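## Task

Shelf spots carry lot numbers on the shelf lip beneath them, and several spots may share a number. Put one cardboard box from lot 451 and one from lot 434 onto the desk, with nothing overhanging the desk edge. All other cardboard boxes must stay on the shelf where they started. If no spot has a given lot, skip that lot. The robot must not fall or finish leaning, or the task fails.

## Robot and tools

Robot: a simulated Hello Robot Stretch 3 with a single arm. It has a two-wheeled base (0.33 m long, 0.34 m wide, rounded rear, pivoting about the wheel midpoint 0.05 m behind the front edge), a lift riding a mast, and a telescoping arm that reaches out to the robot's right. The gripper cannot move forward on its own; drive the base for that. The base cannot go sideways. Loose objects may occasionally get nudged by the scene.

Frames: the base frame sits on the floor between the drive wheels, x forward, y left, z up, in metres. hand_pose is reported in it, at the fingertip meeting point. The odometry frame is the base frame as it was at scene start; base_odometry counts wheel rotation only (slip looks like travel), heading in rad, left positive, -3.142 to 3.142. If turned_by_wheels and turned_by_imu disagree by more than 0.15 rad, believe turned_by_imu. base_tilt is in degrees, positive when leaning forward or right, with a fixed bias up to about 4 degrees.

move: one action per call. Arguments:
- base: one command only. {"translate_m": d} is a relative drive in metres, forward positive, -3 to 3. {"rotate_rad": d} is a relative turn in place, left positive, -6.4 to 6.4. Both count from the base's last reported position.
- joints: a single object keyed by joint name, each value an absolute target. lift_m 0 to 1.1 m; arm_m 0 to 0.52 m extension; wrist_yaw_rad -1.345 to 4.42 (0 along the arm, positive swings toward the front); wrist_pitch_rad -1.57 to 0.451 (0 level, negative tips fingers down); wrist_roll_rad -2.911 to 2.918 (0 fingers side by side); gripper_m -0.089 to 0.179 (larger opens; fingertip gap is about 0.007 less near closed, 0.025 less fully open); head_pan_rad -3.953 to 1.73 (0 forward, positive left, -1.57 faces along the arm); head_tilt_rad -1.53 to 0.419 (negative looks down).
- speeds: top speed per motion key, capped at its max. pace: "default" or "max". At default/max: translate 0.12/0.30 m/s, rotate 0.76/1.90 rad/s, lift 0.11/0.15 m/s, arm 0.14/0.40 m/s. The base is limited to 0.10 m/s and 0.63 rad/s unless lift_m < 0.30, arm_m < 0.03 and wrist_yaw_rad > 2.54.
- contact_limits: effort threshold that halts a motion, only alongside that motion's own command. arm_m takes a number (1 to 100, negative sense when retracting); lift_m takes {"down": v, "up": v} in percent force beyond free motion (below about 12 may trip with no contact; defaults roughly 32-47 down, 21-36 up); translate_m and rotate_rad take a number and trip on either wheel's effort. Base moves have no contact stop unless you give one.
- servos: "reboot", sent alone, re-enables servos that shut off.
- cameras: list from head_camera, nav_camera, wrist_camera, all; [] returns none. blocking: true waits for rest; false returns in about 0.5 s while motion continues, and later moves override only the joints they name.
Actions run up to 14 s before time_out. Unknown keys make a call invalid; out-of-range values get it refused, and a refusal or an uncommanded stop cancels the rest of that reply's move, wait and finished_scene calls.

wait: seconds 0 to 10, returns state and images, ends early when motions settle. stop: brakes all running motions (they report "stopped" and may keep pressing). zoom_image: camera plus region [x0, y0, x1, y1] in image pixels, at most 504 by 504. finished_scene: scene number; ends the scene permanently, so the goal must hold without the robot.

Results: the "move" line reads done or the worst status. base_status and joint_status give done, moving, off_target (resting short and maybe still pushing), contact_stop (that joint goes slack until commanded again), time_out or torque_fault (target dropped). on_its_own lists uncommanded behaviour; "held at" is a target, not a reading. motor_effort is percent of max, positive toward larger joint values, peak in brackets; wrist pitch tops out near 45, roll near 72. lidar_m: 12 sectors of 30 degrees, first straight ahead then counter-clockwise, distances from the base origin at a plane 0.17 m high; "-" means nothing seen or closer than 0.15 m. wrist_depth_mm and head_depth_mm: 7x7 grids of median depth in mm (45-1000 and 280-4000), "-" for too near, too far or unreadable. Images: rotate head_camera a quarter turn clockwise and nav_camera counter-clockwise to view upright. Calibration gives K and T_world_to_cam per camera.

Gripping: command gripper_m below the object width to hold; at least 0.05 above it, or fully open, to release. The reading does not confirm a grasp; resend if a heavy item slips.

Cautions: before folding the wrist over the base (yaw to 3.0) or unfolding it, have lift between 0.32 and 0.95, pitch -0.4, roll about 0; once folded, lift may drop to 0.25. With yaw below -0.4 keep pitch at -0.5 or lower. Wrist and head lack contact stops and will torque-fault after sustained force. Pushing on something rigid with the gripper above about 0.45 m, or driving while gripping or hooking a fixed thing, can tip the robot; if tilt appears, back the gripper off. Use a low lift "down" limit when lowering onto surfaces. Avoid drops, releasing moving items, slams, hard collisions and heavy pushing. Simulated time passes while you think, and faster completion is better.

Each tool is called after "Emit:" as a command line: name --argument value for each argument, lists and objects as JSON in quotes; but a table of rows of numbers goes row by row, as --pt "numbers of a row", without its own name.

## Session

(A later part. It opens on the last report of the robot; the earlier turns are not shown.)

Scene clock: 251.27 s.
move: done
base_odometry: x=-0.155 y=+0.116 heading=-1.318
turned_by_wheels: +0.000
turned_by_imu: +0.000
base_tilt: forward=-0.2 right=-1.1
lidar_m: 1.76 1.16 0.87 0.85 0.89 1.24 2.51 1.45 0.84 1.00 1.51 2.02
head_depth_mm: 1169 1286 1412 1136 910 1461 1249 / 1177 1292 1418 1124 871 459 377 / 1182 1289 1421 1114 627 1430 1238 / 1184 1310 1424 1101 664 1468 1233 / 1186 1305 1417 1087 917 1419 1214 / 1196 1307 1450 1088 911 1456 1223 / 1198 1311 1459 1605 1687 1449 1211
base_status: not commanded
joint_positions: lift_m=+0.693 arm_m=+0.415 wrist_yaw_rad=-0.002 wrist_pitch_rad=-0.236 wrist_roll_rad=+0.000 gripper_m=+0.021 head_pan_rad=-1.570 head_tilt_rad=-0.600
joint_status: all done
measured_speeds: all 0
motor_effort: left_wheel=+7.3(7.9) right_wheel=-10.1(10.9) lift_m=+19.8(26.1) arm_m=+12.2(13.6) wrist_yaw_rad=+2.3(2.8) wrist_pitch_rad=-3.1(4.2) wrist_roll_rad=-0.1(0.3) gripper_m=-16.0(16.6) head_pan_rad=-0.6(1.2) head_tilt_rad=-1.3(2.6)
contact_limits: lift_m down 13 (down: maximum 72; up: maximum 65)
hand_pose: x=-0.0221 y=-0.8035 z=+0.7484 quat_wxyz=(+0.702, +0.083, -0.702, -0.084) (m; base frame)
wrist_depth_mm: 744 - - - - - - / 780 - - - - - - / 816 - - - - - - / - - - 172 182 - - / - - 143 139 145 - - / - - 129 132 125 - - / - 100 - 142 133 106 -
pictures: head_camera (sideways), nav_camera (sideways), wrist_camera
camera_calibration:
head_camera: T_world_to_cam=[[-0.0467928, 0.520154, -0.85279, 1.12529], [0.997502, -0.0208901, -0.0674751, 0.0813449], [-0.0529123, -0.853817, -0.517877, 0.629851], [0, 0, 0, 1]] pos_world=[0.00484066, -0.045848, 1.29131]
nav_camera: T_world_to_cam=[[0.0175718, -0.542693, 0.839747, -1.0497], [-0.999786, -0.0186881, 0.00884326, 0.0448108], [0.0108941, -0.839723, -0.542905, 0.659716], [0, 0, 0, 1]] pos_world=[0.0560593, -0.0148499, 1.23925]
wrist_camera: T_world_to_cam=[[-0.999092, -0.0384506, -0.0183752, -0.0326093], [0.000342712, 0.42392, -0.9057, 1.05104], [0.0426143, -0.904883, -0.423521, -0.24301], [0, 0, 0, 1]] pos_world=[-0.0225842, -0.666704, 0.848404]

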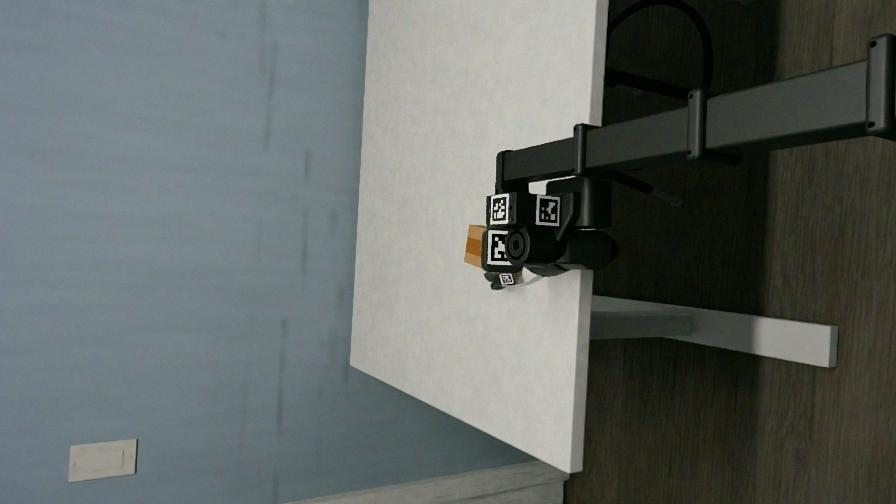

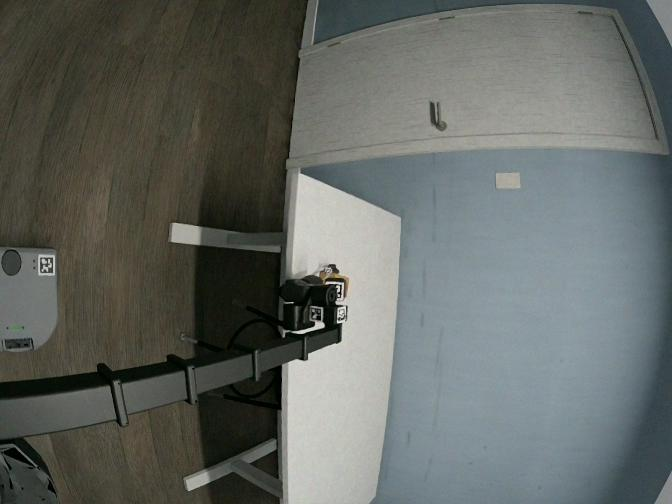

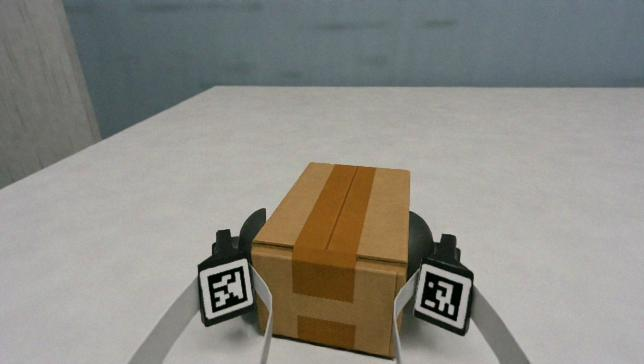

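Emit:
move --joints '{"gripper_m": 0.179}' --cameras '["wrist_camera"]'

Emit:
move --joints '{"arm_m": 0.0, "wrist_pitch_rad": -0.3}' --pace "max" --cameras '[]'

Emit:
move --joints '{"gripper_m": 0.03, "wrist_pitch_rad": -0.4, "wrist_yaw_rad": 3.0, "lift_m": 0.4}' --pace "max" --cameras '["head_camera"]'

Emit:
move --joints '{"lift_m": 0.28, "head_pan_rad": 0, "head_tilt_rad": -0.2}' --pace "max" --cameras '[]'

Emit:
move --base '{"translate_m": -1.8}' --pace "max" --cameras '[]'

Emit:
move --base '{"rotate_rad": 1.569}' --pace "max" --cameras '["nav_camera"]'

Scene clock: 273.17 s.
move: done
base_odometry: x=-0.155 y=+0.116 heading=-1.318
turned_by_wheels: +0.000
turned_by_imu: +0.000
base_tilt: forward=-0.5 right=-1.2
lidar_m: 1.76 1.17 0.87 0.85 0.89 1.24 2.51 1.45 0.84 1.00 1.50 2.02
head_depth_mm: 1174 1284 1422 1130 909 1469 1244 / 1178 1291 1415 1125 872 458 378 / 1182 1296 1419 1113 630 1431 1237 / 1190 1291 1416 1103 677 1468 1230 / 1185 1309 1429 1083 911 1425 1217 / 1192 1308 1448 1087 910 1462 1220 / 1197 1315 1459 1614 1680 1448 1213
base_status: not commanded
joint_positions: lift_m=+0.693 arm_m=+0.415 wrist_yaw_rad=-0.002 wrist_pitch_rad=-0.263 wrist_roll_rad=+0.000 gripper_m=+0.179 head_pan_rad=-1.570 head_tilt_rad=-0.600
joint_status: all done
measured_speeds: all 0
motor_effort: left_wheel=+7.3(7.9) right_wheel=-10.3(10.6) lift_m=+27.4(27.7) arm_m=+9.4(11.2) wrist_yaw_rad=+0.6(2.6) wrist_pitch_rad=+2.1(3.1) wrist_roll_rad=-0.2(0.3) gripper_m=+0.6(84.6) head_pan_rad=-1.0(1.5) head_tilt_rad=-0.9(2.2)
contact_limits: lift_m down 13 (down: maximum 72; up: maximum 65)
hand_pose: x=-0.0220 y=-0.8011 z=+0.7417 quat_wxyz=(+0.701, +0.092, -0.701, -0.094) (m; base frame)
wrist_depth_mm: 730 - - - - - - / 780 - - - - - - / - - - - - - - / - - - 163 172 - - / - 143 133 129 132 - - / - 126 - 135 128 - - / - - - 143 - - 105
pictures: wrist_camera
camera_calibration:
wrist_camera: T_world_to_cam=[[-0.999079, -0.0382449, -0.0194723, -0.031512], [0.000238413, 0.44877, -0.893647, 1.05487], [0.0429161, -0.892828, -0.448348, -0.215535], [0, 0, 0, 1]] pos_world=[-0.0224846, -0.667035, 0.845431]

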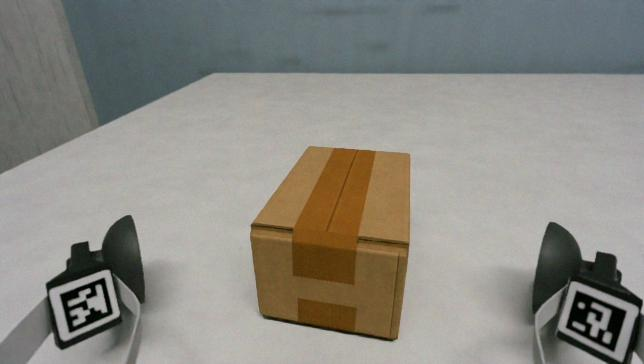

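Scene clock: 275.50 s.
move: done
base_odometry: x=-0.155 y=+0.116 heading=-1.318
turned_by_wheels: +0.000
turned_by_imu: +0.000
base_tilt: forward=-0.4 right=-1.3
lidar_m: 1.76 1.16 0.87 0.85 0.88 1.24 2.51 1.45 0.84 1.00 1.50 2.02
head_depth_mm: 1173 1287 1420 1132 909 1451 1250 / 1178 1285 1410 1123 904 1446 1233 / 1180 1300 1416 1116 896 1482 1209 / 1186 1296 1423 1099 903 1476 1232 / 1190 1304 1424 1093 915 1425 1176 / 1185 1308 1446 1083 911 1458 1218 / 1204 1317 1460 1604 1694 1444 1208
base_status: not commanded
joint_positions: lift_m=+0.693 arm_m=+0.001 wrist_yaw_rad=-0.001 wrist_pitch_rad=-0.315 wrist_roll_rad=-0.002 gripper_m=+0.179 head_pan_rad=-1.570 head_tilt_rad=-0.600
joint_status: all done
measured_speeds: all 0
motor_effort: left_wheel=+6.6(7.4) right_wheel=-9.0(10.6) lift_m=+27.2(28.1) arm_m=-13.2(15.4) wrist_yaw_rad=+0.2(2.2) wrist_pitch_rad=+2.4(5.0) wrist_roll_rad=+0.6(1.0) gripper_m=+0.6(1.4) head_pan_rad=-0.9(1.4) head_tilt_rad=-0.4(1.6)
contact_limits: lift_m down 13 (down: maximum 72; up: maximum 65)
hand_pose: x=-0.0218 y=-0.3817 z=+0.7295 quat_wxyz=(+0.699, +0.111, -0.697, -0.111) (m; base frame)
wrist_depth_mm: - - - - - - - / - - - 503 - - - / - - - - - - - / - - - - - - - / - - - - - - - / 123 - - - - - - / 895 928 938 937 941 914 105
pictures: none
No camera images: "cameras" was empty.

Scene clock: 278.23 s.
move: done
base_odometry: x=-0.155 y=+0.116 heading=-1.318
turned_by_wheels: +0.000
turned_by_imu: +0.000
base_tilt: forward=-0.2 right=-1.2
lidar_m: 1.76 1.16 0.87 0.85 0.89 1.25 2.51 1.45 0.84 1.00 1.51 2.02
head_depth_mm: 1177 1292 1412 1128 908 1461 1247 / 1178 1292 1410 1123 900 1445 1246 / 1185 1299 1412 1118 894 1474 1237 / 1182 1308 1425 1101 904 1476 1224 / 1187 1302 1426 1091 920 1431 1215 / 1194 1306 1441 1082 907 1461 1215 / 1190 1313 1458 1617 1686 1446 1212
base_status: not commanded
joint_positions: lift_m=+0.400 arm_m=+0.001 wrist_yaw_rad=+2.997 wrist_pitch_rad=-0.414 wrist_roll_rad=-0.002 gripper_m=+0.030 head_pan_rad=-1.570 head_tilt_rad=-0.600
joint_status: all done
measured_speeds: all 0
motor_effort: left_wheel=+6.6(7.4) right_wheel=-9.8(10.7) lift_m=+24.0(27.5) arm_m=-11.7(13.3) wrist_yaw_rad=+2.8(6.0) wrist_pitch_rad=+2.1(5.0) wrist_roll_rad=+0.6(0.8) gripper_m=+0.5(83.1) head_pan_rad=-1.1(1.8) head_tilt_rad=-0.4(1.2)
hand_pose: x=+0.0112 y=+0.0770 z=+0.4135 quat_wxyz=(+0.195, +0.700, +0.095, +0.680) (m; base frame)
wrist_depth_mm: - 137 - - 861 - - / - 147 - - 947 - - / - 161 171 - - - - / 937 183 849 903 913 896 913 / 769 740 206 741 729 749 747 / 657 655 130 147 130 642 639 / 581 579 261 556 535 559 554
pictures: head_camera (sideways)
camera_calibration:
head_camera: T_world_to_cam=[[-0.0467928, 0.520154, -0.85279, 1.12529], [0.997502, -0.0208901, -0.0674751, 0.0813449], [-0.0529123, -0.853817, -0.517877, 0.629851], [0, 0, 0, 1]] pos_world=[0.00484066, -0.045848, 1.29131]

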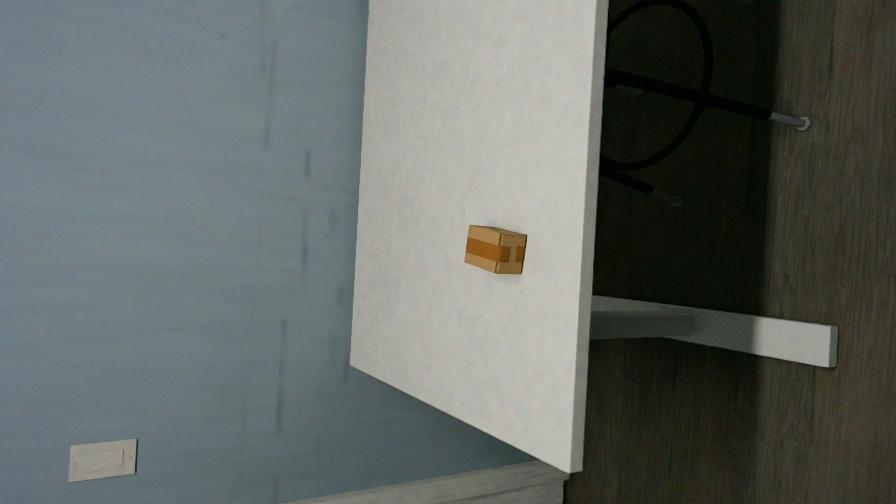

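Scene clock: 280.30 s.
move: done
base_odometry: x=-0.155 y=+0.116 heading=-1.318
turned_by_wheels: +0.000
turned_by_imu: +0.000
base_tilt: forward=-0.2 right=-1.1
lidar_m: 1.76 1.16 0.87 0.85 0.89 1.25 2.51 1.45 0.84 1.00 1.51 2.02
head_depth_mm: 1994 1995 2074 2129 2191 2159 1736 / 1983 1977 2086 2127 2184 2271 1759 / 2013 1666 1727 2060 1957 2131 1742 / 1994 2059 2089 2123 2056 2108 1718 / 2002 2064 2102 2135 2193 2223 1725 / 2023 2055 2101 2159 2191 2186 1712 / 2027 1925 2063 2106 2009 2063 1717
base_status: not commanded
joint_positions: lift_m=+0.280 arm_m=+0.001 wrist_yaw_rad=+2.997 wrist_pitch_rad=-0.415 wrist_roll_rad=-0.002 gripper_m=+0.030 head_pan_rad=+0.008 head_tilt_rad=-0.194
joint_status: all done
measured_speeds: translate_m=+0.000 rotate_rad=+0.000 lift_m=+0.000 arm_m=+0.000 wrist_yaw_rad=+0.000 wrist_pitch_rad=+0.000 wrist_roll_rad=+0.000 head_pan_rad=-0.024 head_tilt_rad=+0.000
motor_effort: left_wheel=+6.6(7.8) right_wheel=-9.5(10.4) lift_m=+30.8(30.8) arm_m=-10.7(11.8) wrist_yaw_rad=+1.8(3.4) wrist_pitch_rad=+2.2(2.3) wrist_roll_rad=+0.5(0.9) gripper_m=-0.1(0.8) head_pan_rad=-3.2(5.9) head_tilt_rad=-2.3(9.1)
hand_pose: x=+0.0112 y=+0.0769 z=+0.2934 quat_wxyz=(+0.195, +0.700, +0.096, +0.680) (m; base frame)
wrist_depth_mm: - 137 - - 833 - - / - 148 - - 946 - - / 870 162 805 891 901 890 863 / 730 186 658 715 697 706 692 / 608 577 206 564 584 579 581 / 506 507 130 149 130 496 488 / 436 280 257 270 415 436 431
pictures: none
No camera images: "cameras" was empty.

Scene clock: 287.73 s.
move: done
base_odometry: x=-0.606 y=+1.858 heading=-1.318
turned_by_wheels: +0.000
turned_by_imu: -0.002
base_tilt: forward=-0.4 right=-1.3
lidar_m: 3.11 1.25 0.95 1.27 1.01 0.75 0.73 0.77 1.08 1.38 1.15 1.64
head_depth_mm: 2344 3668 3800 3828 3196 2374 1732 / 2358 3688 3723 3801 3587 2372 1718 / 2221 3642 3727 3923 3547 2339 1722 / 2379 3650 3774 3878 3556 2312 1710 / 2406 3661 3761 3915 3561 2322 1714 / 2456 3665 3360 3492 3288 2300 1700 / 2449 3234 2476 2516 2554 2298 1698
base_status: done
joint_positions: lift_m=+0.280 arm_m=+0.001 wrist_yaw_rad=+2.997 wrist_pitch_rad=-0.415 wrist_roll_rad=-0.002 gripper_m=+0.030 head_pan_rad=+0.000 head_tilt_rad=-0.201
joint_status: not commanded
measured_speeds: all 0
motor_effort: left_wheel=-5.3(10.2) right_wheel=-4.4(18.4) lift_m=+24.0(30.9) arm_m=-7.3(11.1) wrist_yaw_rad=+2.6(3.7) wrist_pitch_rad=+2.2(2.3) wrist_roll_rad=+0.6(0.8) gripper_m=+0.6(1.0) head_pan_rad=-3.3(3.8) head_tilt_rad=-1.7(3.7)
hand_pose: x=+0.0111 y=+0.0769 z=+0.2934 quat_wxyz=(+0.195, +0.700, +0.096, +0.680) (m; base frame)
wrist_depth_mm: - 137 - - 934 - - / - 148 - - - - - / 875 162 852 904 890 877 860 / 726 186 654 718 714 709 690 / 603 571 205 568 579 586 580 / 511 507 130 148 130 497 497 / 430 280 258 270 414 435 433
pictures: none
No camera images: "cameras" was empty.

Scene clock: 289.87 s.
move: done
base_odometry: x=-0.606 y=+1.858 heading=+0.251
turned_by_wheels: +1.569
turned_by_imu: +1.537
base_tilt: forward=-0.3 right=-1.2
lidar_m: 1.17 1.03 0.76 0.73 0.76 1.05 1.38 1.15 1.48 3.39 1.27 0.95
head_depth_mm: 843 830 850 869 897 922 955 / 2103 1230 1198 1165 1140 1114 1091 / 2127 2201 2246 2327 2388 2370 1723 / 2150 2181 2274 2304 2391 2329 1719 / 2135 2171 2252 2314 2391 2288 1706 / 2107 2173 2246 2305 2390 2300 1706 / 2047 2107 2120 2180 2207 2110 1688
base_status: done
joint_positions: lift_m=+0.280 arm_m=+0.001 wrist_yaw_rad=+2.997 wrist_pitch_rad=-0.415 wrist_roll_rad=-0.002 gripper_m=+0.030 head_pan_rad=+0.000 head_tilt_rad=-0.201
joint_status: not commanded
measured_speeds: all 0
motor_effort: left_wheel=-5.9(15.1) right_wheel=+9.6(15.0) lift_m=+24.4(24.8) arm_m=-13.0(13.3) wrist_yaw_rad=+1.1(3.4) wrist_pitch_rad=+2.3(2.4) wrist_roll_rad=+0.6(0.8) gripper_m=+0.2(0.9) head_pan_rad=-2.7(3.6) head_tilt_rad=-0.5(2.2)
hand_pose: x=+0.0111 y=+0.0769 z=+0.2934 quat_wxyz=(+0.195, +0.700, +0.096, +0.680) (m; base frame)
wrist_depth_mm: - 137 - - - - - / - 147 - - - - - / - 161 172 820 844 849 832 / 733 185 665 709 694 699 696 / 602 577 206 572 586 582 577 / 513 510 130 148 130 495 488 / 432 280 257 269 413 429 430
pictures: nav_camera (sideways)
camera_calibration:
nav_camera: T_world_to_cam=[[0.173531, 0.0170617, 0.984681, -1.23977], [0.0128083, -0.999804, 0.0150665, 0.0304401], [0.984745, 0.00999761, -0.173716, 0.173308], [0, 0, 0, 1]] pos_world=[0.0440841, 0.0498541, 1.25042]

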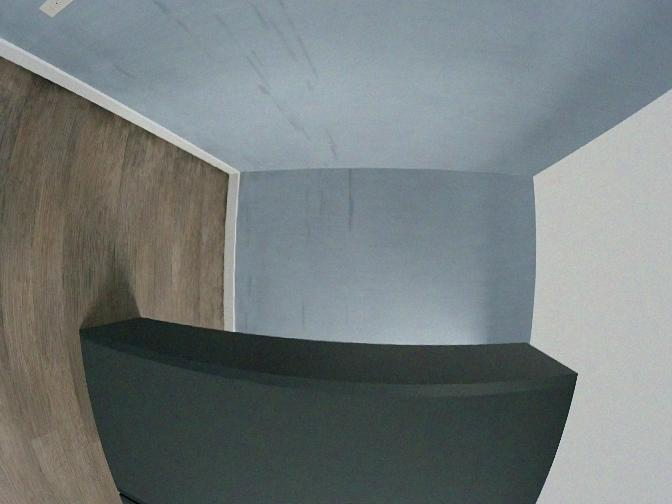

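Emit:
move --base '{"rotate_rad": 0.25}' --pace "max" --cameras '[]'

Emit:
move --base '{"translate_m": 0.9}' --pace "max" --cameras '[]'

Emit:
move --base '{"rotate_rad": -0.25}' --pace "max" --cameras '[]'

Emit:
move --base '{"translate_m": 0.93}' --joints '{"head_pan_rad": -1.8, "head_tilt_rad": -0.4}' --pace "max"

Scene clock: 319.27 s.
move: done
base_odometry: x=-0.606 y=+1.858 heading=+0.500
turned_by_wheels: +0.250
turned_by_imu: +0.245
base_tilt: forward=-0.4 right=-1.2
lidar_m: 1.47 0.85 0.73 0.73 0.84 1.38 1.38 1.15 1.65 1.84 1.05 0.95
head_depth_mm: 2051 2077 2135 2195 2238 2268 1731 / 2081 2135 2193 2271 2323 2331 1725 / 2105 2173 2259 2307 2404 2353 1723 / 2175 2251 2343 2390 2453 2324 1709 / 1878 1934 2026 2091 2179 2104 1717 / 1459 1497 1533 1563 1623 1678 1627 / 1180 1210 1237 1267 1297 1331 1365
base_status: done
joint_positions: lift_m=+0.280 arm_m=+0.001 wrist_yaw_rad=+2.997 wrist_pitch_rad=-0.415 wrist_roll_rad=-0.002 gripper_m=+0.030 head_pan_rad=+0.000 head_tilt_rad=-0.201
joint_status: not commanded
measured_speeds: all 0
motor_effort: left_wheel=-7.1(13.7) right_wheel=+8.4(14.4) lift_m=+24.5(25.5) arm_m=-6.1(7.5) wrist_yaw_rad=+2.0(2.8) wrist_pitch_rad=+2.2(2.4) wrist_roll_rad=+0.6(0.7) gripper_m=+0.4(0.7) head_pan_rad=-2.3(3.3) head_tilt_rad=+2.3(2.3)
hand_pose: x=+0.0111 y=+0.0769 z=+0.2934 quat_wxyz=(+0.195, +0.700, +0.096, +0.680) (m; base frame)
wrist_depth_mm: - 137 - - - - 631 / - 148 - - - - - / 875 162 194 825 806 - - / 731 186 654 713 710 701 697 / 597 577 205 571 584 585 575 / 516 502 130 149 130 496 491 / 435 279 258 270 414 435 430
pictures: none
No camera images: "cameras" was empty.

Scene clock: 323.63 s.
move: done
base_odometry: x=+0.184 y=+2.290 heading=+0.500
turned_by_wheels: +0.000
turned_by_imu: +0.000
base_tilt: forward=-0.3 right=-1.4
lidar_m: 1.02 0.58 0.50 0.50 0.58 1.00 2.01 2.23 3.86 0.52 0.60 1.50
head_depth_mm: 1287 1316 1350 1383 1425 1468 1505 / 1323 1350 1377 1436 1460 1511 1548 / 1347 1394 1420 1455 1502 1554 1583 / 1387 1432 1465 1492 1556 1601 1622 / 1286 1337 1384 1435 1496 1562 1597 / 997 1020 1049 1082 1116 1156 1197 / 816 833 846 867 890 914 938
base_status: done
joint_positions: lift_m=+0.280 arm_m=+0.001 wrist_yaw_rad=+2.997 wrist_pitch_rad=-0.415 wrist_roll_rad=-0.002 gripper_m=+0.030 head_pan_rad=+0.000 head_tilt_rad=-0.201
joint_status: not commanded
measured_speeds: all 0
motor_effort: left_wheel=-1.1(12.3) right_wheel=+9.9(14.0) lift_m=+25.4(26.3) arm_m=-1.0(6.2) wrist_yaw_rad=+0.8(3.5) wrist_pitch_rad=+2.2(2.4) wrist_roll_rad=+0.5(0.8) gripper_m=+0.3(0.9) head_pan_rad=-2.0(2.9) head_tilt_rad=+5.0(5.2)
hand_pose: x=+0.0110 y=+0.0769 z=+0.2934 quat_wxyz=(+0.195, +0.700, +0.096, +0.681) (m; base frame)
wrist_depth_mm: 580 137 533 509 487 476 455 / 628 147 566 550 534 510 496 / - 161 600 605 581 555 531 / 696 183 189 - - - 562 / 604 575 206 573 583 579 575 / 506 506 130 148 130 496 496 / 432 281 258 270 413 432 432
pictures: none
No camera images: "cameras" was empty.

Scene clock: 324.67 s.
move: done
base_odometry: x=+0.184 y=+2.290 heading=+0.251
turned_by_wheels: -0.250
turned_by_imu: -0.246
base_tilt: forward=-0.4 right=-1.3
lidar_m: 1.50 0.71 0.52 0.50 0.52 0.72 2.05 2.01 2.80 0.52 0.53 1.56
head_depth_mm: 1347 1385 1424 1465 1510 1570 1608 / 1350 1386 1425 1471 1512 1564 1594 / 1346 1381 1420 1460 1510 1561 1589 / 1347 1375 1420 1465 1504 1566 1592 / 1355 1381 1424 1471 1510 1559 1607 / 1333 1382 1420 1461 1510 1549 1583 / 1333 1372 1410 1443 1491 1539 1571
base_status: done
joint_positions: lift_m=+0.280 arm_m=+0.001 wrist_yaw_rad=+2.997 wrist_pitch_rad=-0.415 wrist_roll_rad=-0.002 gripper_m=+0.030 head_pan_rad=+0.000 head_tilt_rad=-0.201
joint_status: not commanded
measured_speeds: all 0
motor_effort: left_wheel=+5.9(14.1) right_wheel=-8.4(14.2) lift_m=+25.7(26.3) arm_m=-0.9(1.5) wrist_yaw_rad=+1.6(3.1) wrist_pitch_rad=+2.2(2.3) wrist_roll_rad=+0.5(0.8) gripper_m=+0.7(0.9) head_pan_rad=-1.9(2.4) head_tilt_rad=+5.4(5.6)
hand_pose: x=+0.0110 y=+0.0769 z=+0.2934 quat_wxyz=(+0.195, +0.700, +0.096, +0.681) (m; base frame)
wrist_depth_mm: 474 137 494 503 512 528 541 / 514 147 535 544 564 578 598 / 562 162 573 601 613 618 635 / 593 178 189 - 654 675 676 / 602 574 206 570 579 585 577 / 507 508 130 149 130 499 499 / 433 280 258 269 413 433 432
pictures: none
No camera images: "cameras" was empty.

Scene clock: 329.13 s.
move: done
base_odometry: x=+1.085 y=+2.520 heading=+0.251
turned_by_wheels: +0.000
turned_by_imu: +0.001
base_tilt: forward=-0.3 right=-1.2
lidar_m: 0.58 0.61 0.51 0.49 0.51 0.71 2.02 0.74 0.68 2.18 0.82 0.60
head_depth_mm: 1270 1382 1448 957 1333 989 813 / 1258 1347 1428 1129 1454 1111 1296 / 1243 1322 1395 1523 1519 1620 1365 / 2033 2156 2236 2254 2148 1730 1406 / 3522 3657 - 3359 2384 1765 1393 / 3489 3724 - 3631 2361 1767 1392 / 3482 3601 3866 3610 2360 1745 1390
base_status: done
joint_positions: lift_m=+0.280 arm_m=+0.001 wrist_yaw_rad=+2.998 wrist_pitch_rad=-0.415 wrist_roll_rad=-0.002 gripper_m=+0.030 head_pan_rad=-1.800 head_tilt_rad=-0.400
joint_status: all done
measured_speeds: all 0
motor_effort: left_wheel=+6.5(13.0) right_wheel=+0.5(14.8) lift_m=+26.0(27.0) arm_m=+1.3(2.2) wrist_yaw_rad=+2.8(3.2) wrist_pitch_rad=+2.3(2.4) wrist_roll_rad=+0.3(0.8) gripper_m=+0.2(1.0) head_pan_rad=+3.6(4.7) head_tilt_rad=-3.8(7.3)
hand_pose: x=+0.0110 y=+0.0769 z=+0.2934 quat_wxyz=(+0.195, +0.700, +0.096, +0.681) (m; base frame)
wrist_depth_mm: 465 137 479 496 508 521 531 / 505 147 517 537 552 569 580 / 554 162 564 594 605 610 636 / 581 182 189 - 655 661 663 / 601 553 206 571 587 579 580 / 512 509 130 148 130 496 491 / 437 278 258 269 412 432 430
pictures: head_camera (sideways), nav_camera (sideways), wrist_camera
camera_calibration:
head_camera: T_world_to_cam=[[0.0323579, 0.342066, -0.939119, 1.23741], [0.963417, -0.260784, -0.0617934, 0.0741504], [-0.266045, -0.902764, -0.337991, 0.397047], [0, 0, 0, 1]] pos_world=[-0.0058456, -0.0455008, 1.30086]
nav_camera: T_world_to_cam=[[-0.0664345, -0.3594, 0.930816, -1.16794], [-0.977144, 0.212228, 0.0122028, 0.0402657], [-0.201931, -0.908731, -0.365285, 0.42992], [0, 0, 0, 1]] pos_world=[0.0485679, -0.0376213, 1.24369]
wrist_camera: T_world_to_cam=[[0.99404, -0.106371, -0.0238687, 0.010897], [-0.0808641, -0.57261, -0.81583, 0.316877], [0.0731135, 0.812898, -0.577799, 0.272387], [0, 0, 0, 1]] pos_world=[-0.00512326, -0.0388172, 0.416163]

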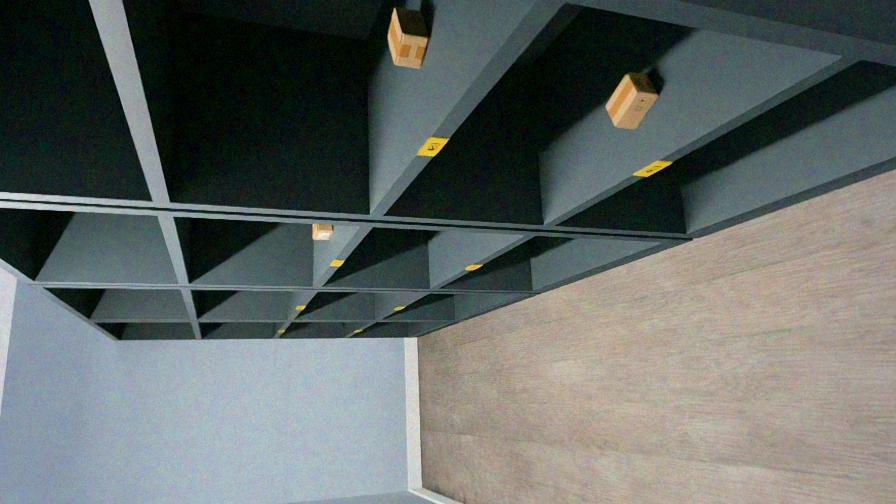

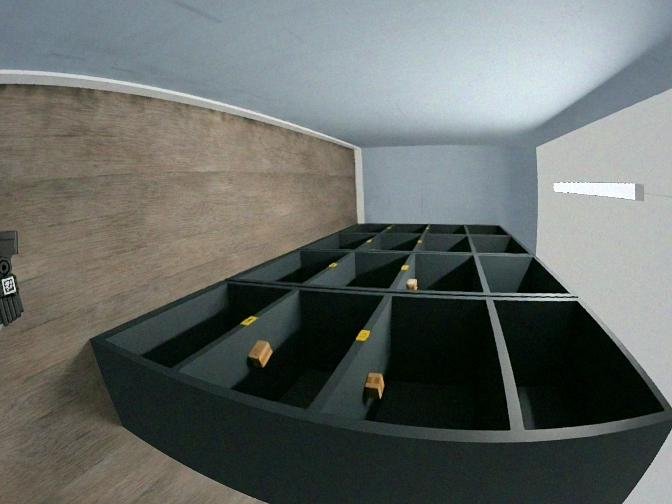

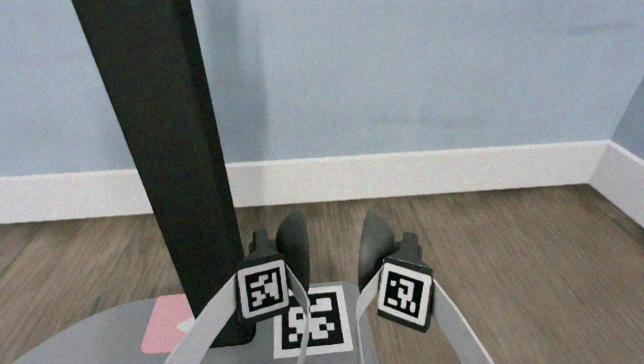

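Emit:
zoom_image --camera "head_camera" --region '[400, 110, 480, 190]'

Emit:
zoom_image --camera "head_camera" --region '[620, 130, 700, 210]'

Emit:
zoom_image --camera "head_camera" --region '[270, 210, 370, 310]'

Emit:
zoom_image --camera "head_camera" --region '[380, 220, 500, 340]'

Scaled by 6.300 from the camera's 896x504 image, which has a finer 1280x720 frame.

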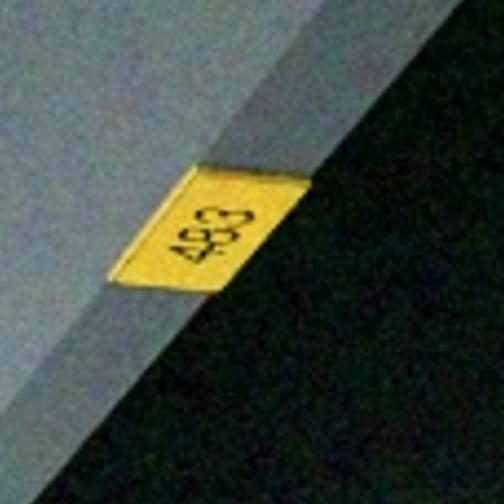

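Scaled by 6.300 from the camera's 896x504 image, which has a finer 1280x720 frame.

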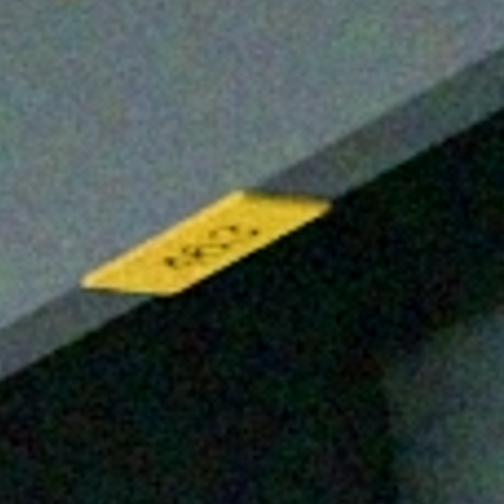

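Scaled by 5.040 from the camera's 896x504 image, which has a finer 1280x720 frame.

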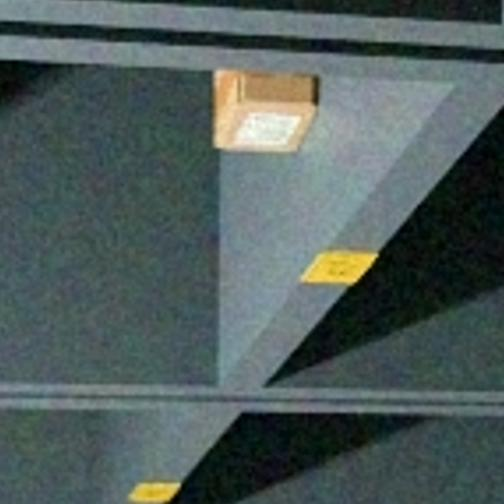

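Scaled by 4.200 from the camera's 896x504 image, which has a finer 1280x720 frame.

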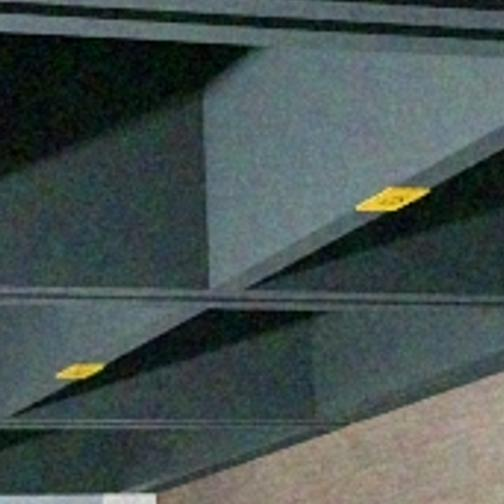

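Emit:
move --base '{"rotate_rad": -1.585}' --joints '{"head_pan_rad": -1.57, "head_tilt_rad": -0.5}' --pace "max" --cameras '[]'

Emit:
move --base '{"translate_m": 1.45}' --pace "max" --cameras '["head_camera","nav_camera"]'

Emit:
zoom_image --camera "nav_camera" --region '[150, 20, 450, 320]'

Emit:
zoom_image --camera "nav_camera" --region '[150, 200, 450, 500]'

Scene clock: 369.30 s.
move: done
base_odometry: x=+1.085 y=+2.520 heading=-1.334
turned_by_wheels: -1.585
turned_by_imu: -1.553
base_tilt: forward=-0.4 right=-1.3
lidar_m: 2.12 0.82 0.60 0.58 0.61 0.51 0.49 0.52 0.72 2.06 0.73 0.68
head_depth_mm: 1525 1480 1436 1401 1370 1343 1251 / 2355 2242 2141 2073 1935 1614 1320 / 2603 2838 3052 2974 2066 1608 1313 / 2646 2872 3085 2979 2077 1605 1305 / 2632 2794 3078 2917 2044 1602 1295 / 2646 2840 3121 2828 2043 1569 1290 / 2643 2860 3023 2786 2025 1559 1284
base_status: done
joint_positions: lift_m=+0.280 arm_m=+0.001 wrist_yaw_rad=+2.998 wrist_pitch_rad=-0.415 wrist_roll_rad=-0.002 gripper_m=+0.030 head_pan_rad=-1.566 head_tilt_rad=-0.503
joint_status: all done
measured_speeds: all 0
motor_effort: left_wheel=+5.1(15.1) right_wheel=-8.2(13.7) lift_m=+27.1(27.9) arm_m=-6.6(6.6) wrist_yaw_rad=+2.1(3.0) wrist_pitch_rad=+2.2(2.3) wrist_roll_rad=+0.5(0.8) gripper_m=+0.8(0.9) head_pan_rad=-3.6(4.5) head_tilt_rad=-0.8(7.1)
hand_pose: x=+0.0110 y=+0.0769 z=+0.2934 quat_wxyz=(+0.195, +0.700, +0.096, +0.681) (m; base frame)
wrist_depth_mm: 532 137 - - - - - / - 148 - - - - - / 629 161 170 - - - - / 665 182 191 679 680 692 695 / 607 575 206 569 580 582 581 / 513 508 130 149 130 497 493 / 433 280 257 269 414 431 429
pictures: none
No camera images: "cameras" was empty.

Scene clock: 375.53 s.
move: done
base_odometry: x=+1.425 y=+1.111 heading=-1.334
turned_by_wheels: +0.000
turned_by_imu: +0.001
base_tilt: forward=-0.3 right=-1.3
lidar_m: 1.88 0.78 0.58 0.56 0.58 0.81 1.93 0.98 0.93 0.45 0.94 1.00
head_depth_mm: 733 791 862 740 536 965 787 / 729 790 864 731 532 959 781 / 347 379 425 643 527 953 777 / 386 433 476 464 520 579 716 / 356 385 420 463 507 581 677 / 735 795 867 700 537 939 765 / 736 792 868 689 533 934 762
base_status: done
joint_positions: lift_m=+0.280 arm_m=+0.001 wrist_yaw_rad=+2.998 wrist_pitch_rad=-0.415 wrist_roll_rad=-0.002 gripper_m=+0.030 head_pan_rad=-1.570 head_tilt_rad=-0.500
joint_status: not commanded
measured_speeds: all 0
motor_effort: left_wheel=+5.9(13.6) right_wheel=-0.1(13.0) lift_m=+28.5(29.2) arm_m=-9.9(13.2) wrist_yaw_rad=+2.5(2.9) wrist_pitch_rad=+2.2(2.4) wrist_roll_rad=+0.5(0.8) gripper_m=+0.4(1.0) head_pan_rad=-3.1(3.8) head_tilt_rad=+4.1(5.2)
hand_pose: x=+0.0110 y=+0.0769 z=+0.2934 quat_wxyz=(+0.195, +0.700, +0.096, +0.681) (m; base frame)
wrist_depth_mm: 524 137 532 544 - - - / - 148 - - - - - / - 161 170 - - - - / - 182 189 686 676 684 693 / 601 572 205 567 583 583 573 / 511 506 129 149 130 494 494 / 430 280 259 269 416 434 431
pictures: head_camera (sideways), nav_camera (sideways)
camera_calibration:
head_camera: T_world_to_cam=[[-0.0466225, 0.4322, -0.900572, 1.18763], [0.997505, -0.0277038, -0.0649363, 0.0780437], [-0.0530148, -0.901352, -0.42983, 0.515315], [0, 0, 0, 1]] pos_world=[0.00484088, -0.0466531, 1.29612]
nav_camera: T_world_to_cam=[[0.0173528, -0.455981, 0.88982, -1.11495], [-0.999791, -0.0175225, 0.0105182, 0.0426246], [0.0107957, -0.889817, -0.45619, 0.54692], [0, 0, 0, 1]] pos_world=[0.0560588, -0.0209899, 1.24116]

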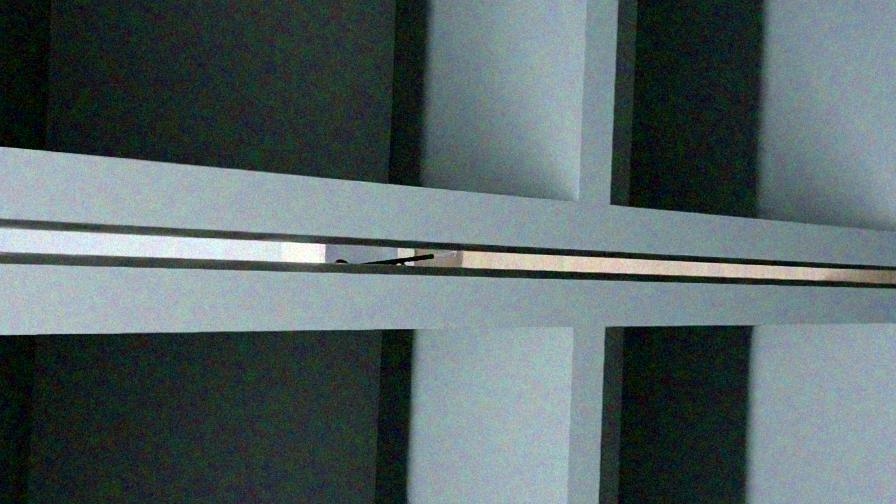

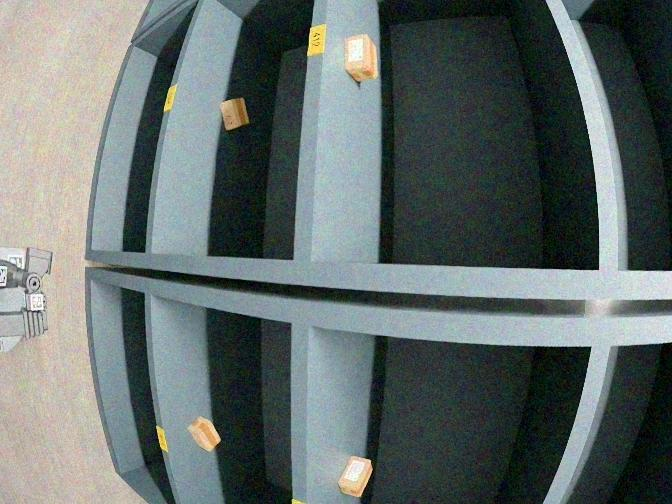

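Scaled by 1.680 from the camera's 672x504 image, which has a finer 792x594 frame.

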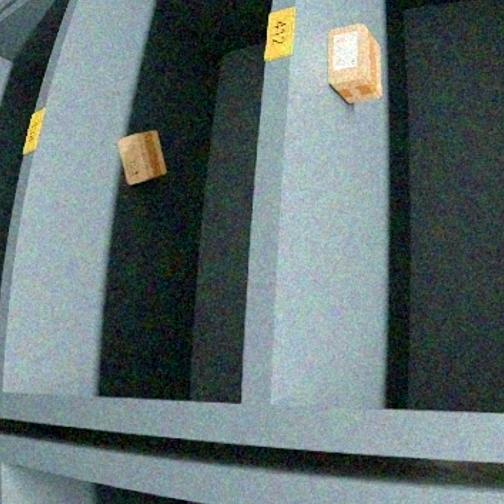

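Scaled by 1.680 from the camera's 672x504 image, which has a finer 792x594 frame.

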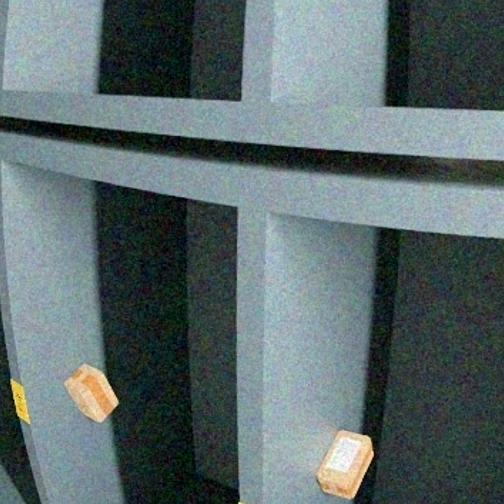

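Emit:
zoom_image --camera "nav_camera" --region '[140, 70, 200, 130]'

Emit:
zoom_image --camera "nav_camera" --region '[135, 410, 195, 470]'

Emit:
zoom_image --camera "nav_camera" --region '[120, 0, 220, 60]'

Emit:
move --joints '{"head_pan_rad": -1.2, "head_tilt_rad": -0.7}' --pace "max" --cameras '["head_camera", "nav_camera"]'

Emit:
zoom_image --camera "nav_camera" --region '[100, 100, 350, 400]'

Scaled by 8.400 from the camera's 672x504 image, which has a finer 792x594 frame.

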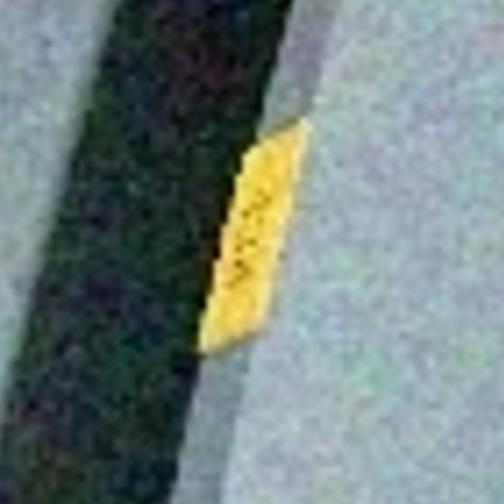

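Scaled by 8.400 from the camera's 672x504 image, which has a finer 792x594 frame.

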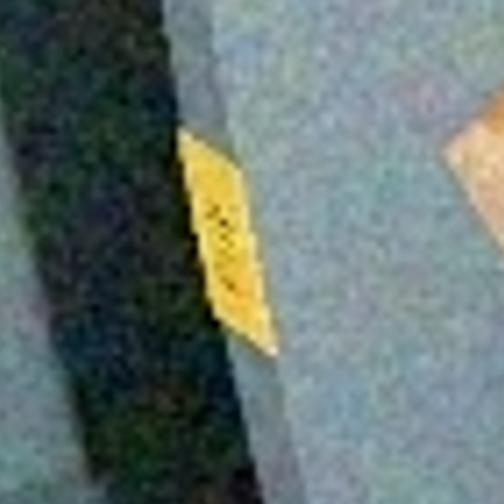

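Scaled by 5.040 from the camera's 672x504 image, which has a finer 792x594 frame.

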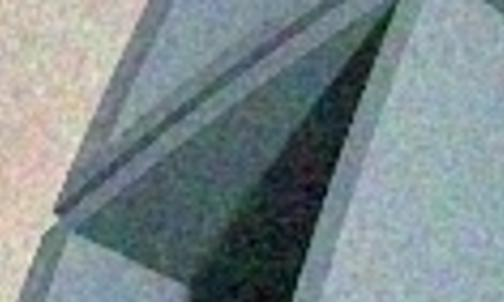

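Scene clock: 385.37 s.
move: done
base_odometry: x=+1.425 y=+1.111 heading=-1.334
turned_by_wheels: +0.000
turned_by_imu: +0.000
base_tilt: forward=-0.2 right=-1.3
lidar_m: 1.88 0.78 0.58 0.56 0.58 0.81 1.93 0.99 0.93 0.45 0.94 1.00
head_depth_mm: 690 379 422 485 554 809 1055 / 735 812 702 507 593 690 1048 / 765 846 696 548 989 795 1034 / 796 878 689 567 979 855 1107 / 825 912 680 1112 977 1194 1121 / 862 937 671 1181 972 1226 1137 / 903 966 657 1212 962 1270 1151
base_status: not commanded
joint_positions: lift_m=+0.280 arm_m=+0.001 wrist_yaw_rad=+2.998 wrist_pitch_rad=-0.415 wrist_roll_rad=-0.002 gripper_m=+0.030 head_pan_rad=-1.196 head_tilt_rad=-0.698
joint_status: all done
measured_speeds: all 0
motor_effort: left_wheel=+6.0(6.6) right_wheel=-0.4(0.8) lift_m=+29.0(29.3) arm_m=-7.6(8.2) wrist_yaw_rad=+2.1(2.7) wrist_pitch_rad=+2.2(2.3) wrist_roll_rad=+0.7(0.8) gripper_m=+0.7(0.9) head_pan_rad=+2.8(4.8) head_tilt_rad=-6.2(9.6)
hand_pose: x=+0.0110 y=+0.0769 z=+0.2934 quat_wxyz=(+0.195, +0.700, +0.096, +0.681) (m; base frame)
wrist_depth_mm: 527 137 534 545 - - - / - 147 - - - - - / - 161 170 - - - - / - 182 189 672 682 668 699 / 603 577 206 572 586 581 575 / 512 509 130 148 130 496 492 / 436 279 258 270 412 432 433
pictures: head_camera (sideways), nav_camera (sideways)
camera_calibration:
head_camera: T_world_to_cam=[[-0.26303, 0.542012, -0.798147, 1.0554], [0.933746, 0.351176, -0.0692374, 0.084061], [0.242762, -0.763478, -0.598471, 0.73297], [0, 0, 0, 1]] pos_world=[0.021173, -0.0419543, 1.28685]
nav_camera: T_world_to_cam=[[0.243553, -0.572382, 0.782982, -0.977039], [-0.92359, -0.383317, 0.00707524, 0.0466078], [0.29608, -0.724878, -0.622004, 0.760806], [0, 0, 0, 1]] pos_world=[0.0557474, 0.0101183, 1.2379]

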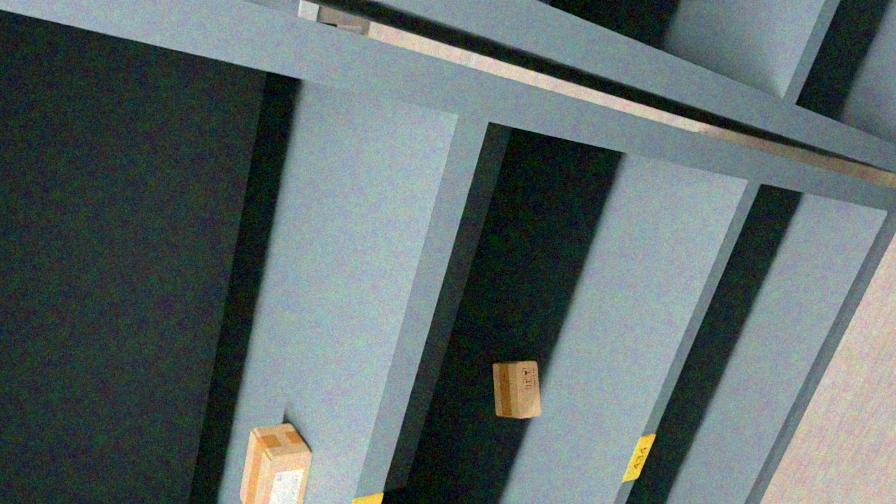

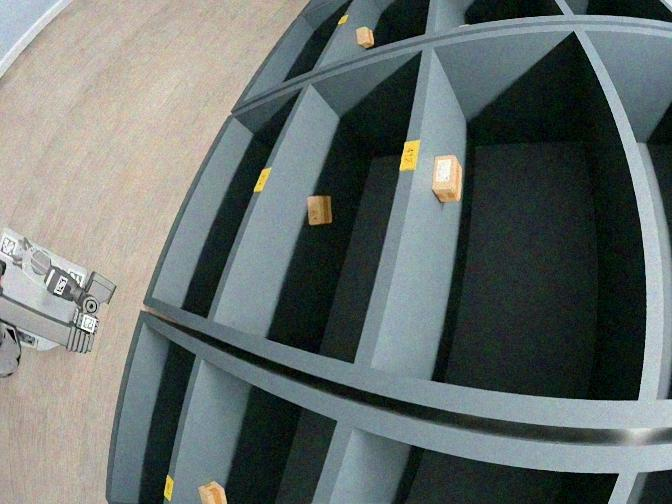

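Scaled by 1.680 from the camera's 672x504 image, which has a finer 792x594 frame.

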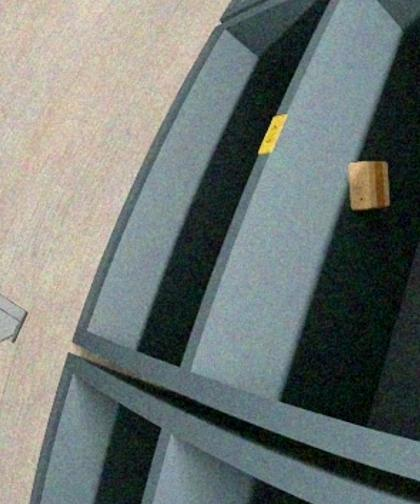

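Emit:
zoom_image --camera "head_camera" --region '[600, 420, 680, 500]'

Emit:
zoom_image --camera "nav_camera" --region '[150, 460, 194, 504]'

Emit:
zoom_image --camera "nav_camera" --region '[320, 0, 380, 60]'

Scaled by 6.300 from the camera's 896x504 image, which has a finer 1280x720 frame.

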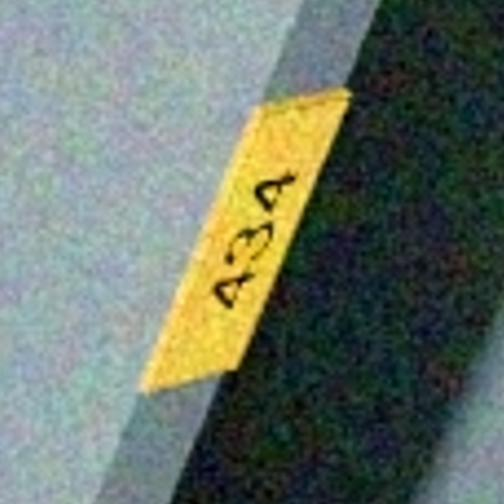

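Scaled by 11.455 from the camera's 672x504 image, which has a finer 792x594 frame.

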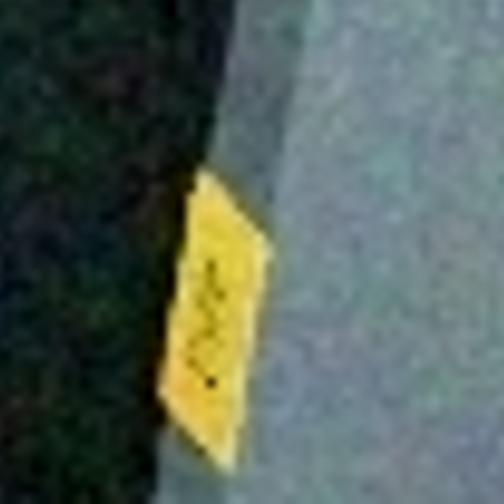

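Scaled by 8.400 from the camera's 672x504 image, which has a finer 792x594 frame.

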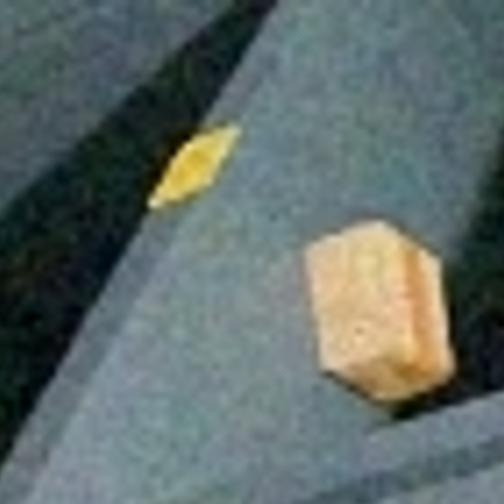

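Emit:
move --base '{"translate_m": 0.48}' --joints '{"lift_m": 0.55, "wrist_pitch_rad": -0.4, "head_pan_rad": -1.57}' --pace "max" --cameras '[]'

Emit:
move --joints '{"wrist_yaw_rad": 0, "wrist_pitch_rad": -0.3}' --pace "max" --cameras '[]'

Emit:
move --joints '{"gripper_m": 0.179, "wrist_pitch_rad": -0.25}' --pace "max" --cameras '["head_camera", "wrist_camera"]'

Scene clock: 421.70 s.
move: done
base_odometry: x=+1.538 y=+0.644 heading=-1.334
turned_by_wheels: +0.000
turned_by_imu: +0.001
base_tilt: forward=-0.3 right=-1.1
lidar_m: 1.99 0.77 0.57 0.55 0.57 0.79 2.31 0.64 0.62 0.91 0.62 0.66
head_depth_mm: 739 823 711 555 1003 845 1085 / 737 824 702 551 993 842 1117 / 740 827 692 546 983 835 1110 / 741 830 584 540 945 831 1097 / 745 828 641 560 947 847 1096 / 745 829 667 551 969 841 1091 / 744 833 660 547 964 836 1086
base_status: done
joint_positions: lift_m=+0.550 arm_m=+0.001 wrist_yaw_rad=+2.998 wrist_pitch_rad=-0.415 wrist_roll_rad=-0.002 gripper_m=+0.030 head_pan_rad=-1.570 head_tilt_rad=-0.701
joint_status: all done
measured_speeds: all 0
motor_effort: left_wheel=-1.2(14.3) right_wheel=+4.5(10.9) lift_m=+24.2(35.0) arm_m=-3.2(6.2) wrist_yaw_rad=+1.2(2.9) wrist_pitch_rad=+2.4(4.9) wrist_roll_rad=+0.5(0.8) gripper_m=+0.5(0.9) head_pan_rad=+3.7(5.8) head_tilt_rad=-3.8(6.2)
hand_pose: x=+0.0110 y=+0.0769 z=+0.5633 quat_wxyz=(+0.195, +0.700, +0.096, +0.680) (m; base frame)
wrist_depth_mm: 514 137 525 539 540 - - / - 147 - - - - - / - 161 170 - - - - / - 178 188 - - - - / - - 203 148 154 - 877 / 790 808 130 147 130 823 822 / 717 743 263 720 680 703 722
pictures: none
No camera images: "cameras" was empty.

Scene clock: 423.53 s.
move: done
base_odometry: x=+1.538 y=+0.644 heading=-1.334
turned_by_wheels: +0.000
turned_by_imu: +0.000
base_tilt: forward=-0.4 right=-1.1
lidar_m: 1.99 0.77 0.57 0.55 0.57 0.79 2.32 0.64 0.62 0.91 0.62 0.66
head_depth_mm: 738 823 710 555 1001 840 1087 / 738 825 702 551 995 842 1118 / 741 825 692 546 987 834 1109 / 740 826 586 540 948 829 684 / 741 833 640 558 951 847 1090 / 744 830 667 552 970 842 1096 / 745 832 659 548 960 836 1092
base_status: not commanded
joint_positions: lift_m=+0.550 arm_m=+0.001 wrist_yaw_rad=+0.003 wrist_pitch_rad=-0.321 wrist_roll_rad=-0.002 gripper_m=+0.030 head_pan_rad=-1.570 head_tilt_rad=-0.701
joint_status: all done
measured_speeds: all 0
motor_effort: left_wheel=-0.8(1.6) right_wheel=+4.6(5.0) lift_m=+27.3(27.7) arm_m=-1.6(3.1) wrist_yaw_rad=-2.6(8.7) wrist_pitch_rad=+3.5(5.5) wrist_roll_rad=+0.4(0.8) gripper_m=+0.0(0.9) head_pan_rad=+3.8(4.1) head_tilt_rad=-2.9(4.2)
hand_pose: x=-0.0208 y=-0.3810 z=+0.5849 quat_wxyz=(+0.699, +0.115, -0.697, -0.112) (m; base frame)
wrist_depth_mm: 477 - - - - - 574 / 481 - - 417 - - 563 / 451 439 439 409 436 428 425 / 327 327 326 324 321 319 316 / 285 278 272 258 259 261 256 / 489 - 127 146 127 - - / 495 - 102 - - - -
pictures: none
No camera images: "cameras" was empty.

Scene clock: 425.57 s.
move: done
base_odometry: x=+1.538 y=+0.644 heading=-1.334
turned_by_wheels: +0.000
turned_by_imu: +0.000
base_tilt: forward=-0.4 right=-1.2
lidar_m: 1.99 0.76 0.57 0.55 0.57 0.79 2.31 0.64 0.62 0.91 0.62 0.66
head_depth_mm: 737 825 710 555 999 845 1084 / 739 825 701 550 994 842 1116 / 741 827 694 545 988 835 1093 / 742 827 585 541 948 834 1103 / 743 829 642 557 948 844 1102 / 744 831 668 553 968 840 1098 / 746 829 661 547 960 837 1093
base_status: not commanded
joint_positions: lift_m=+0.550 arm_m=+0.001 wrist_yaw_rad=+0.003 wrist_pitch_rad=-0.272 wrist_roll_rad=-0.002 gripper_m=+0.179 head_pan_rad=-1.570 head_tilt_rad=-0.701
joint_status: all done
measured_speeds: all 0
motor_effort: left_wheel=-0.9(1.4) right_wheel=+4.6(5.0) lift_m=+31.0(31.4) arm_m=-1.0(2.0) wrist_yaw_rad=-3.4(4.4) wrist_pitch_rad=+3.5(4.4) wrist_roll_rad=+0.6(0.8) gripper_m=+0.4(84.4) head_pan_rad=+3.0(3.7) head_tilt_rad=-1.5(3.4)
hand_pose: x=-0.0207 y=-0.3859 z=+0.5967 quat_wxyz=(+0.702, +0.097, -0.699, -0.095) (m; base frame)
wrist_depth_mm: 484 - - - - - 554 / 475 - - - - - 600 / 486 485 479 434 477 470 467 / 370 369 368 366 366 364 362 / 286 274 285 282 282 281 291 / 118 141 275 267 264 259 246 / - - - - - - 105
pictures: head_camera (sideways), wrist_camera
camera_calibration:
head_camera: T_world_to_cam=[[-0.0467924, 0.602989, -0.796376, 1.05173], [0.997497, -0.014106, -0.0692901, 0.0836954], [-0.0530148, -0.797625, -0.60082, 0.737777], [0, 0, 0, 1]] pos_world=[0.00484036, -0.0445339, 1.28665]
wrist_camera: T_world_to_cam=[[-0.998875, -0.0437555, -0.0182888, -0.0199923], [-0.00370274, 0.456426, -0.889754, 0.739474], [0.0472791, -0.888685, -0.456074, 0.0963756], [0, 0, 0, 1]] pos_world=[-0.0217883, -0.252742, 0.701538]

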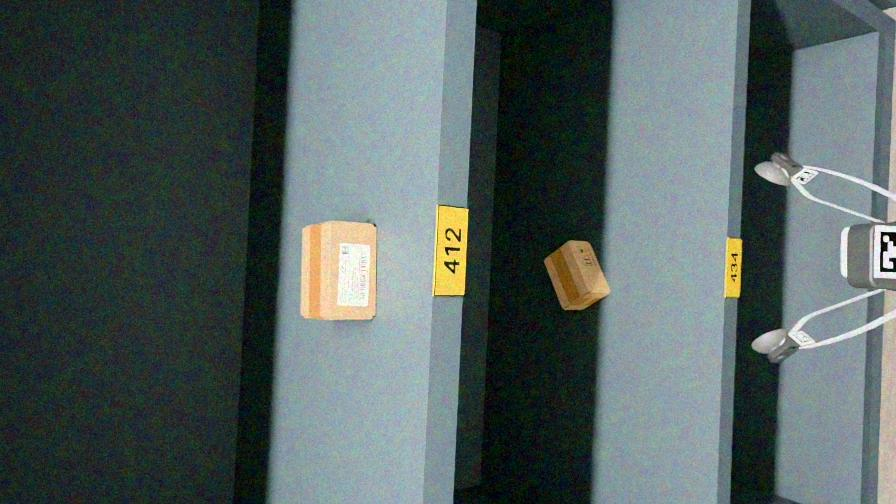

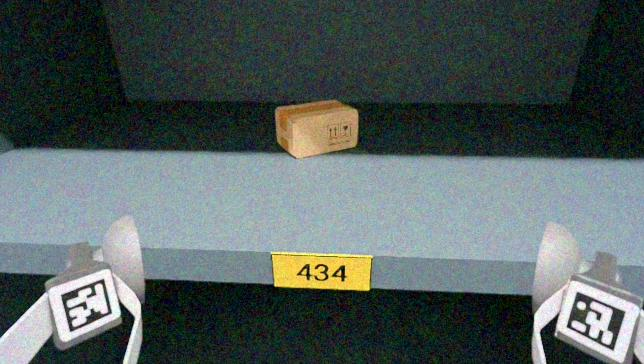

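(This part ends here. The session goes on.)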